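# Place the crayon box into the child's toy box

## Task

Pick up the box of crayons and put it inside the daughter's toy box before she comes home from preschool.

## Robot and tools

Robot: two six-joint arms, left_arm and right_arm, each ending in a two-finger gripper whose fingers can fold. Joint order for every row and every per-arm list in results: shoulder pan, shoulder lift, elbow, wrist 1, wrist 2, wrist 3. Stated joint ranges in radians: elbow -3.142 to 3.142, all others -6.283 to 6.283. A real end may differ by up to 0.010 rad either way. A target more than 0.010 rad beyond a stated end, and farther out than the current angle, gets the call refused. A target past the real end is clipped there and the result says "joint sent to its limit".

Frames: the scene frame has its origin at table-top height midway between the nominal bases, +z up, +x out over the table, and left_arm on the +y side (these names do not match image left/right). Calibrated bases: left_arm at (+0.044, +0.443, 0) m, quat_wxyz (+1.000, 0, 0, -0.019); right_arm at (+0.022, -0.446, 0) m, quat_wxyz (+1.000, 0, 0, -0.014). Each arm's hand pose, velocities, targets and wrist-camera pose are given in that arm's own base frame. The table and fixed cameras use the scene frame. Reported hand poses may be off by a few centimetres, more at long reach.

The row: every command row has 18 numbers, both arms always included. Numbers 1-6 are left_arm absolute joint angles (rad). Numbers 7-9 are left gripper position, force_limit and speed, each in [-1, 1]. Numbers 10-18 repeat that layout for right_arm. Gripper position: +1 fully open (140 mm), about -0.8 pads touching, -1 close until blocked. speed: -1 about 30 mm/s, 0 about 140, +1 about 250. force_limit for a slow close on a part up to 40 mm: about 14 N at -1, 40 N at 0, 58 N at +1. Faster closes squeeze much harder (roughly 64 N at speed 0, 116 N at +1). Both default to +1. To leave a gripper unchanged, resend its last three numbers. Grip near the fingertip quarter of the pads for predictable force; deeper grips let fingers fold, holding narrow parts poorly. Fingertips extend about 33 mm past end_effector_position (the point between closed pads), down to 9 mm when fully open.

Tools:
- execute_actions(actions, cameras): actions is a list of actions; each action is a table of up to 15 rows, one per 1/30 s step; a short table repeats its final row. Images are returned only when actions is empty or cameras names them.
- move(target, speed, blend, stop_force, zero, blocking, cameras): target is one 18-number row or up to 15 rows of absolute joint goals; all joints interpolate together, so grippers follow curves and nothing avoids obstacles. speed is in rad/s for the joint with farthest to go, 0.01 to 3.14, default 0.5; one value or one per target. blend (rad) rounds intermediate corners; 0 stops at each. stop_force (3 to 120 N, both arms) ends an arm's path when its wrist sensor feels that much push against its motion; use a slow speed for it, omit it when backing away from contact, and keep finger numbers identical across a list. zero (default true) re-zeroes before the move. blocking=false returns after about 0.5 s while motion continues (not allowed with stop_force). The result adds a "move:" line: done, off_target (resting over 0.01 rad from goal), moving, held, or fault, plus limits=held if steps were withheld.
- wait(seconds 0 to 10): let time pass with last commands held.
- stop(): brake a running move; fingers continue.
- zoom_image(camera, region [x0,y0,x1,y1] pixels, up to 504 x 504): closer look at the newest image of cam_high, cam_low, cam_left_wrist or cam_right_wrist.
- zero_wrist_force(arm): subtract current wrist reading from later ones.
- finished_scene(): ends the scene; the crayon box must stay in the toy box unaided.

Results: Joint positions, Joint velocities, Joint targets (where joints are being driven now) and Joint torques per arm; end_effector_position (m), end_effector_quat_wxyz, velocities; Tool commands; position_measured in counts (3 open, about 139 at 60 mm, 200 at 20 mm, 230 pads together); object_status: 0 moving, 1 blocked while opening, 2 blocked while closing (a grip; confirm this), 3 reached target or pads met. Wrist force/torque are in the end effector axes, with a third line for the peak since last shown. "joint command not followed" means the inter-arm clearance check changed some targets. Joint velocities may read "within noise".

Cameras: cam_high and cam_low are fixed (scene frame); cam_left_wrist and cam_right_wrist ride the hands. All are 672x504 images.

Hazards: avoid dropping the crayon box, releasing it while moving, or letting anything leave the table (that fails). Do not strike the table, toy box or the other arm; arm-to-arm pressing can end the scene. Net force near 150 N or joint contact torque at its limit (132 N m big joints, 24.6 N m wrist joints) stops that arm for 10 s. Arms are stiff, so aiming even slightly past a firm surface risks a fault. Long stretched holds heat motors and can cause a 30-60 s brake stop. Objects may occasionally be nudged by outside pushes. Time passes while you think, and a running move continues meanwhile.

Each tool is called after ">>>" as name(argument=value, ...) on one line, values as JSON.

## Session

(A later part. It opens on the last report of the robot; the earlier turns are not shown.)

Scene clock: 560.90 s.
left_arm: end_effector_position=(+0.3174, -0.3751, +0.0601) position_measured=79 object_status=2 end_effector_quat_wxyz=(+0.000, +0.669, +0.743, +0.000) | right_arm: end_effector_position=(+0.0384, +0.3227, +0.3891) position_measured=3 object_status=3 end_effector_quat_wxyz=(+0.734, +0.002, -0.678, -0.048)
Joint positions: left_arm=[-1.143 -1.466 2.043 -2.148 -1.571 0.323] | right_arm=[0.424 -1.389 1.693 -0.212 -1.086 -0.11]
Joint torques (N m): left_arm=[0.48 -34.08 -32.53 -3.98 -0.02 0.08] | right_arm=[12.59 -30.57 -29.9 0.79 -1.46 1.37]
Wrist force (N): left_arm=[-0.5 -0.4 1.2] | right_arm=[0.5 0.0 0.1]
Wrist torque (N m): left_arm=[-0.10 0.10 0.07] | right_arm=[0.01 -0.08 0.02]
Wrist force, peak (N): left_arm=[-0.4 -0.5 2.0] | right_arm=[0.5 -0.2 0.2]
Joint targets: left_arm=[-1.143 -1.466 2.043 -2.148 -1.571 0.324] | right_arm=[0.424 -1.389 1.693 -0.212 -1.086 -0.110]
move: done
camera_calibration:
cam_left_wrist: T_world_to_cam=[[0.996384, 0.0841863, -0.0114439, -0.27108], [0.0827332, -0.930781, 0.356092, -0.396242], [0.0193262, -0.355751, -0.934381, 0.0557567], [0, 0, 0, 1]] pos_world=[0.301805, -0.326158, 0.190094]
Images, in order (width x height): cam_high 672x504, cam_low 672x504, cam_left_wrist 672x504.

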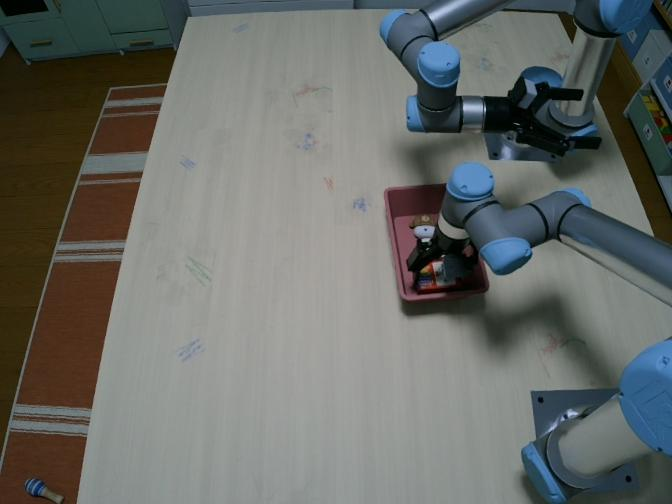

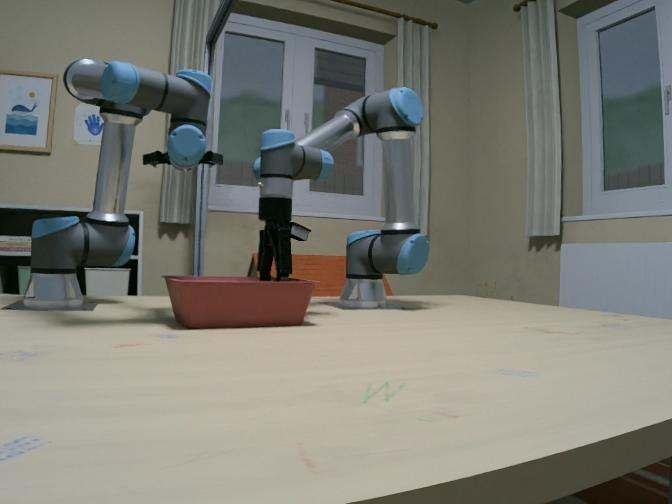

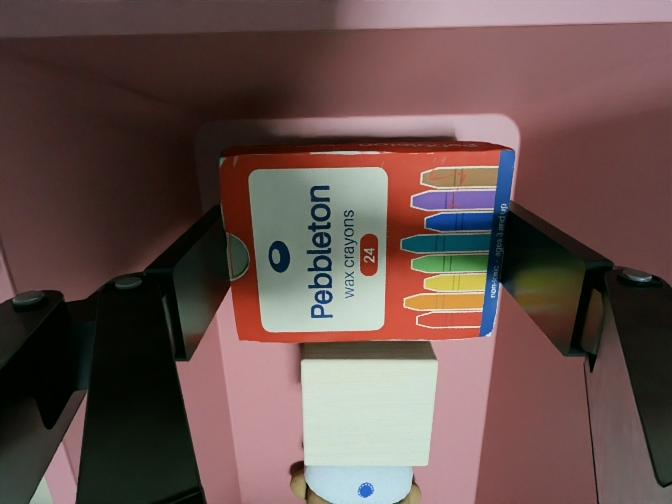

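>>> move(target=[[-1.1433, -1.4433, 2.0633, -2.1907, -1.5708, 0.3235, -1.0, -0.5, -1.0, 0.424, -1.389, 1.693, -0.212, -1.086, -0.110, 1.0, 1.0, 1.0], [-1.1433, -1.4258, 2.0774, -2.2224, -1.5708, 0.3235, -1.0, -0.5, -1.0, 0.424, -1.389, 1.693, -0.212, -1.086, -0.110, 1.0, 1.0, 1.0], [-1.1433, -1.4159, 2.0848, -2.2397, -1.5708, 0.3235, -1.0, -0.5, -1.0, 0.424, -1.389, 1.693, -0.212, -1.086, -0.110, 1.0, 1.0, 1.0]], speed=[0.06, 0.012, 0.012], blend=[0.005, 0.005, 0], stop_force=4, cameras=["cam_left_wrist", "cam_high", "cam_low"])

>>> zoom_image(camera="cam_high", region=[380, 150, 520, 310])

Scene clock: 580.07 s.
left_arm: end_effector_position=(+0.3174, -0.3751, +0.0324) position_measured=79 object_status=2 end_effector_quat_wxyz=(+0.000, +0.669, +0.743, +0.000) | right_arm: end_effector_position=(+0.0384, +0.3227, +0.3891) position_measured=3 object_status=3 end_effector_quat_wxyz=(+0.734, +0.002, -0.678, -0.048)
Joint positions: left_arm=[-1.143 -1.423 2.079 -2.227 -1.571 0.324] | right_arm=[0.424 -1.389 1.693 -0.212 -1.086 -0.11]
Joint torques (N m): left_arm=[-1.36 -34.15 -30.58 -1.85 0.19 0.18] | right_arm=[10.5 -31.46 -29.96 0.74 -1.67 1.56]
Wrist force (N): left_arm=[-1.3 0.0 -0.3] | right_arm=[0.1 -0.2 0.0]
Wrist torque (N m): left_arm=[-0.17 0.05 0.08] | right_arm=[-0.05 -0.02 0.02]
Wrist force, peak (N): left_arm=[2.7 -1.3 -8.4] | right_arm=[0.6 0.0 0.2]
Joint targets: left_arm=[-1.143 -1.423 2.079 -2.227 -1.571 0.324] | right_arm=[0.424 -1.389 1.693 -0.212 -1.086 -0.110]
move: contact (left_arm); path passed 1 of 3 targets; left_arm: the wrist 1 is farthest, 0.013 rad from its target
camera_calibration:
cam_left_wrist: T_world_to_cam=[[0.996386, 0.0841514, -0.0115373, -0.271384], [0.082734, -0.930784, 0.356084, -0.386507], [0.0192263, -0.355752, -0.934383, 0.0299626], [0, 0, 0, 1]] pos_world=[0.301804, -0.326258, 0.162494]
Images, in order (width x height): cam_high 672x504, cam_low 672x504, cam_left_wrist 672x504.

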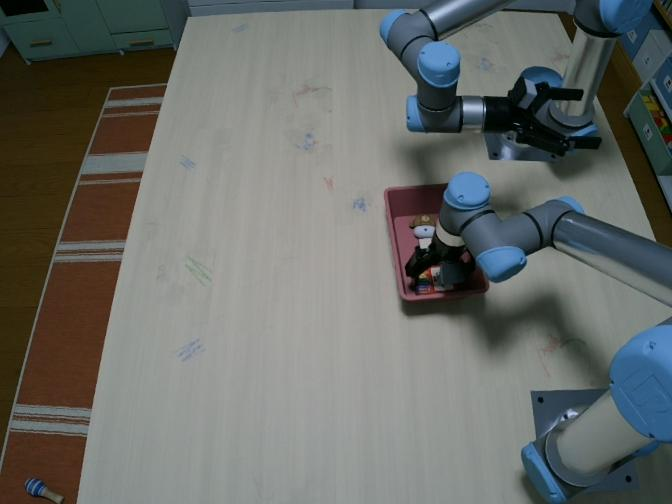

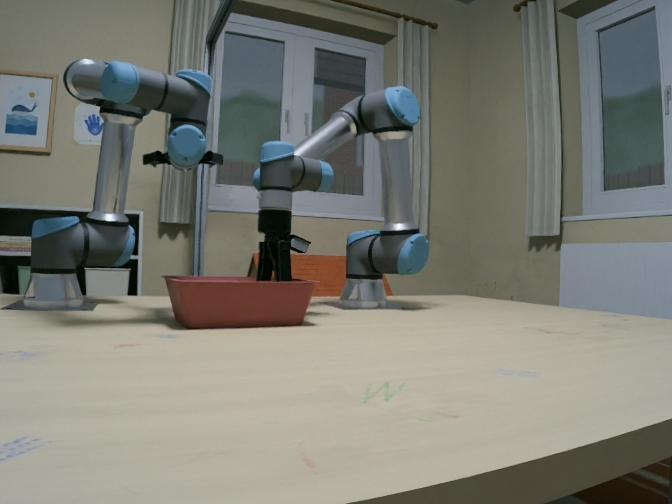

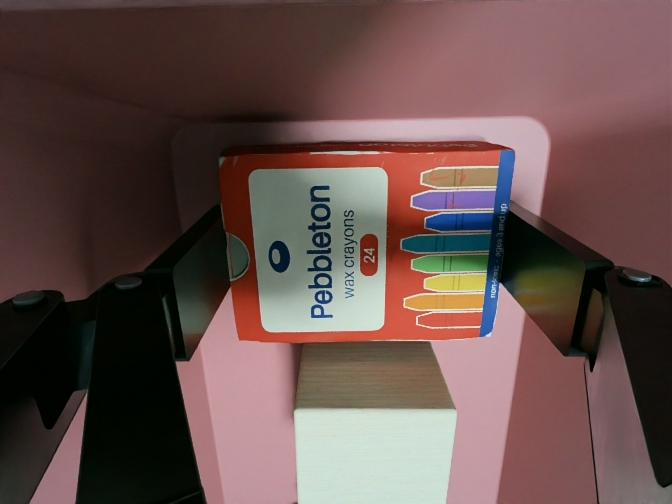

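Scaled by 3.150 from the camera's 672x504 image, which has a finer 960x720 frame.

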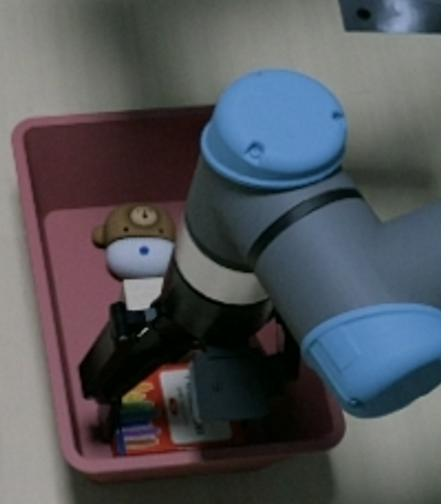

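>>> move(target=[-1.143, -1.423, 2.079, -2.227, -1.5708, 0.3235, 0.48, -0.5, -1.0, 0.424, -1.389, 1.693, -0.212, -1.086, -0.110, 1.0, 1.0, 1.0], speed=0.1, cameras=["cam_left_wrist"])

Scene clock: 585.50 s.
left_arm: end_effector_position=(+0.3176, -0.3752, +0.0326) position_measured=68 object_status=0 end_effector_quat_wxyz=(+0.000, +0.669, +0.743, +0.000) | right_arm: end_effector_position=(+0.0384, +0.3227, +0.3891) position_measured=3 object_status=3 end_effector_quat_wxyz=(+0.734, +0.002, -0.678, -0.048)
Joint positions: left_arm=[-1.143 -1.423 2.079 -2.227 -1.571 0.324] | right_arm=[0.424 -1.389 1.693 -0.212 -1.086 -0.11]
Joint torques (N m): left_arm=[7.08 -22.44 -27.01 -1.57 0.18 0.07] | right_arm=[12.55 -29.9 -30.72 0.91 -1.47 1.41]
Wrist force (N): left_arm=[-0.2 -0.3 0.1] | right_arm=[0.3 -0.1 0.2]
Wrist torque (N m): left_arm=[-0.09 0.01 0.06] | right_arm=[-0.03 -0.06 0.02]
Wrist force, peak (N): left_arm=[-1.2 0.3 -0.8] | right_arm=[0.2 0.1 0.5]
Joint targets: left_arm=[-1.143 -1.423 2.079 -2.227 -1.571 0.324] | right_arm=[0.424 -1.389 1.693 -0.212 -1.086 -0.110]
move: done
camera_calibration:
cam_left_wrist: T_world_to_cam=[[0.996364, 0.0844374, -0.011354, -0.271413], [0.0829293, -0.930646, 0.356401, -0.386618], [0.019527, -0.356047, -0.934264, 0.0298473], [0, 0, 0, 1]] pos_world=[0.301906, -0.32626, 0.162595]
Images, in order (width x height): cam_left_wrist 672x504.

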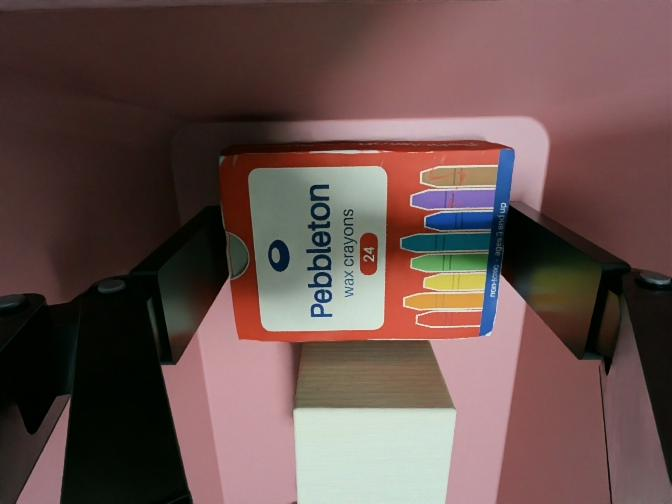

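>>> move(target=[[-1.1433, -1.4433, 2.0633, -2.1907, -1.5708, 0.3235, 0.48, -0.5, -1.0, 0.424, -1.389, 1.693, -0.212, -1.086, -0.110, 1.0, 1.0, 1.0], [-1.1433, -1.4658, 2.0428, -2.1478, -1.5708, 0.3235, 0.48, -0.5, -1.0, 0.424, -1.389, 1.693, -0.212, -1.086, -0.110, 1.0, 1.0, 1.0]], speed=[0.05, 0.08], blend=[0.005, 0], cameras=["cam_left_wrist"])

Scene clock: 594.23 s.
left_arm: end_effector_position=(+0.3174, -0.3752, +0.0603) position_measured=68 object_status=3 end_effector_quat_wxyz=(+0.000, +0.669, +0.743, +0.000) end_effector_velocity=(+0.000, -0.001, -0.001) end_effector_angular_velocity=(-0.002, -0.001, -0.001) | right_arm: end_effector_position=(+0.0384, +0.3227, +0.3891) position_measured=3 object_status=3 end_effector_quat_wxyz=(+0.734, +0.002, -0.678, -0.048)
Joint positions: left_arm=[-1.143 -1.466 2.042 -2.148 -1.571 0.324] | right_arm=[0.424 -1.389 1.693 -0.212 -1.086 -0.11]
Joint velocities: left_arm=[0 0.003 0.002 -0.007 0.001 0.001] | right_arm=[within noise]
Joint torques (N m): left_arm=[-5.79 -18.57 -12.8 -3.94 0.37 0.19] | right_arm=[11.11 -28.76 -30.29 0.75 -1.43 1.61]
Wrist force (N): left_arm=[-0.6 -0.4 0.2] | right_arm=[-0.1 -0.1 0.1]
Wrist torque (N m): left_arm=[-0.10 0.09 0.07] | right_arm=[-0.01 0.01 0.02]
Wrist force, peak (N): left_arm=[-0.6 -0.4 0.5] | right_arm=[0.4 0.4 0.0]
Joint targets: left_arm=[-1.143 -1.466 2.043 -2.148 -1.571 0.324] | right_arm=[0.424 -1.389 1.693 -0.212 -1.086 -0.110]
move: done
camera_calibration:
cam_left_wrist: T_world_to_cam=[[0.996391, 0.0841236, -0.0113423, -0.271111], [0.0826322, -0.930675, 0.356394, -0.3964], [0.0194252, -0.356045, -0.934267, 0.0557604], [0, 0, 0, 1]] pos_world=[0.301805, -0.326259, 0.190295]
Images, in order (width x height): cam_left_wrist 672x504.

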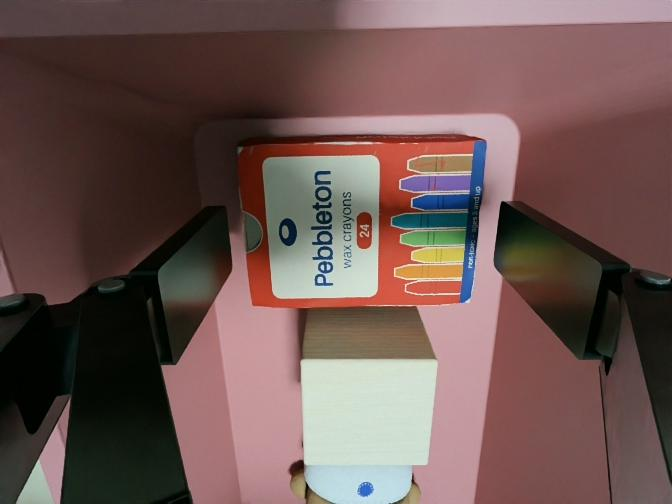

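>>> move(target=[[-1.1433, -1.5392, 1.9485, -1.9801, -1.5708, 0.3235, 0.48, -0.5, -1.0, 0.424, -1.389, 1.693, -0.212, -1.086, -0.110, 1.0, 1.0, 1.0], [-1.1433, -1.5979, 1.7933, -1.7662, -1.5708, 0.3235, 0.48, -0.5, -1.0, 0.424, -1.389, 1.693, -0.212, -1.086, -0.110, 1.0, 1.0, 1.0]], speed=[0.2, 0.3], blend=[0.03, 0], cameras=["cam_left_wrist", "cam_high"])

Scene clock: 599.70 s.
left_arm: end_effector_position=(+0.3174, -0.3751, +0.2001) position_measured=68 object_status=3 end_effector_quat_wxyz=(+0.000, +0.669, +0.743, +0.000) | right_arm: end_effector_position=(+0.0384, +0.3227, +0.3891) position_measured=3 object_status=3 end_effector_quat_wxyz=(+0.734, +0.002, -0.678, -0.048)
Joint positions: left_arm=[-1.143 -1.598 1.793 -1.766 -1.571 0.324] | right_arm=[0.424 -1.389 1.693 -0.212 -1.086 -0.11]
Joint torques (N m): left_arm=[-4.04 -20.07 -25.84 -1.45 0.58 0.08] | right_arm=[11.92 -30.64 -29.23 0.68 -1.58 1.36]
Wrist force (N): left_arm=[-0.4 -0.2 0.3] | right_arm=[-0.1 0.0 0.4]
Wrist torque (N m): left_arm=[-0.05 0.06 0.08] | right_arm=[-0.01 0.02 0.02]
Wrist force, peak (N): left_arm=[-0.5 -0.4 -1.3] | right_arm=[0.4 0.0 0.3]
Joint targets: left_arm=[-1.143 -1.598 1.793 -1.766 -1.571 0.324] | right_arm=[0.424 -1.389 1.693 -0.212 -1.086 -0.110]
move: done
camera_calibration:
cam_left_wrist: T_world_to_cam=[[0.996392, 0.0840928, -0.0114277, -0.269516], [0.0826359, -0.930711, 0.356299, -0.446112], [0.0193263, -0.355958, -0.934302, 0.186476], [0, 0, 0, 1]] pos_world=[0.301805, -0.326159, 0.330095]
Images, in order (width x height): cam_high 672x504, cam_left_wrist 672x504.

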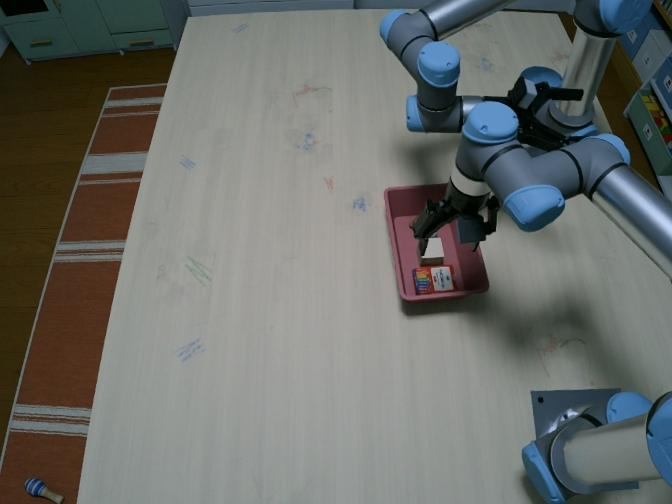

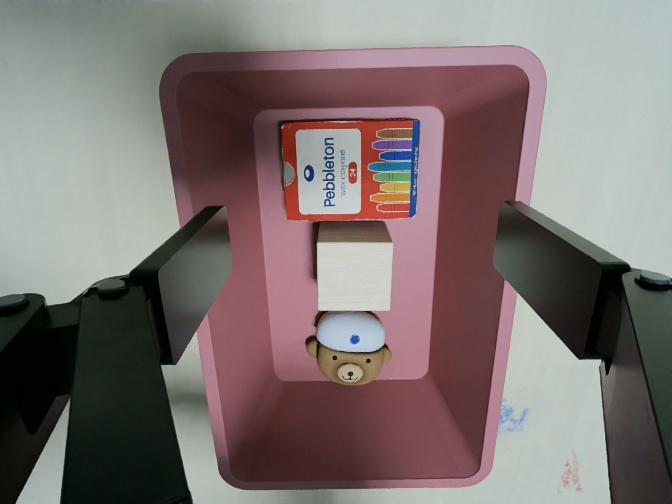

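>>> finished_scene(scene=1)

The scene is finished: the task was done.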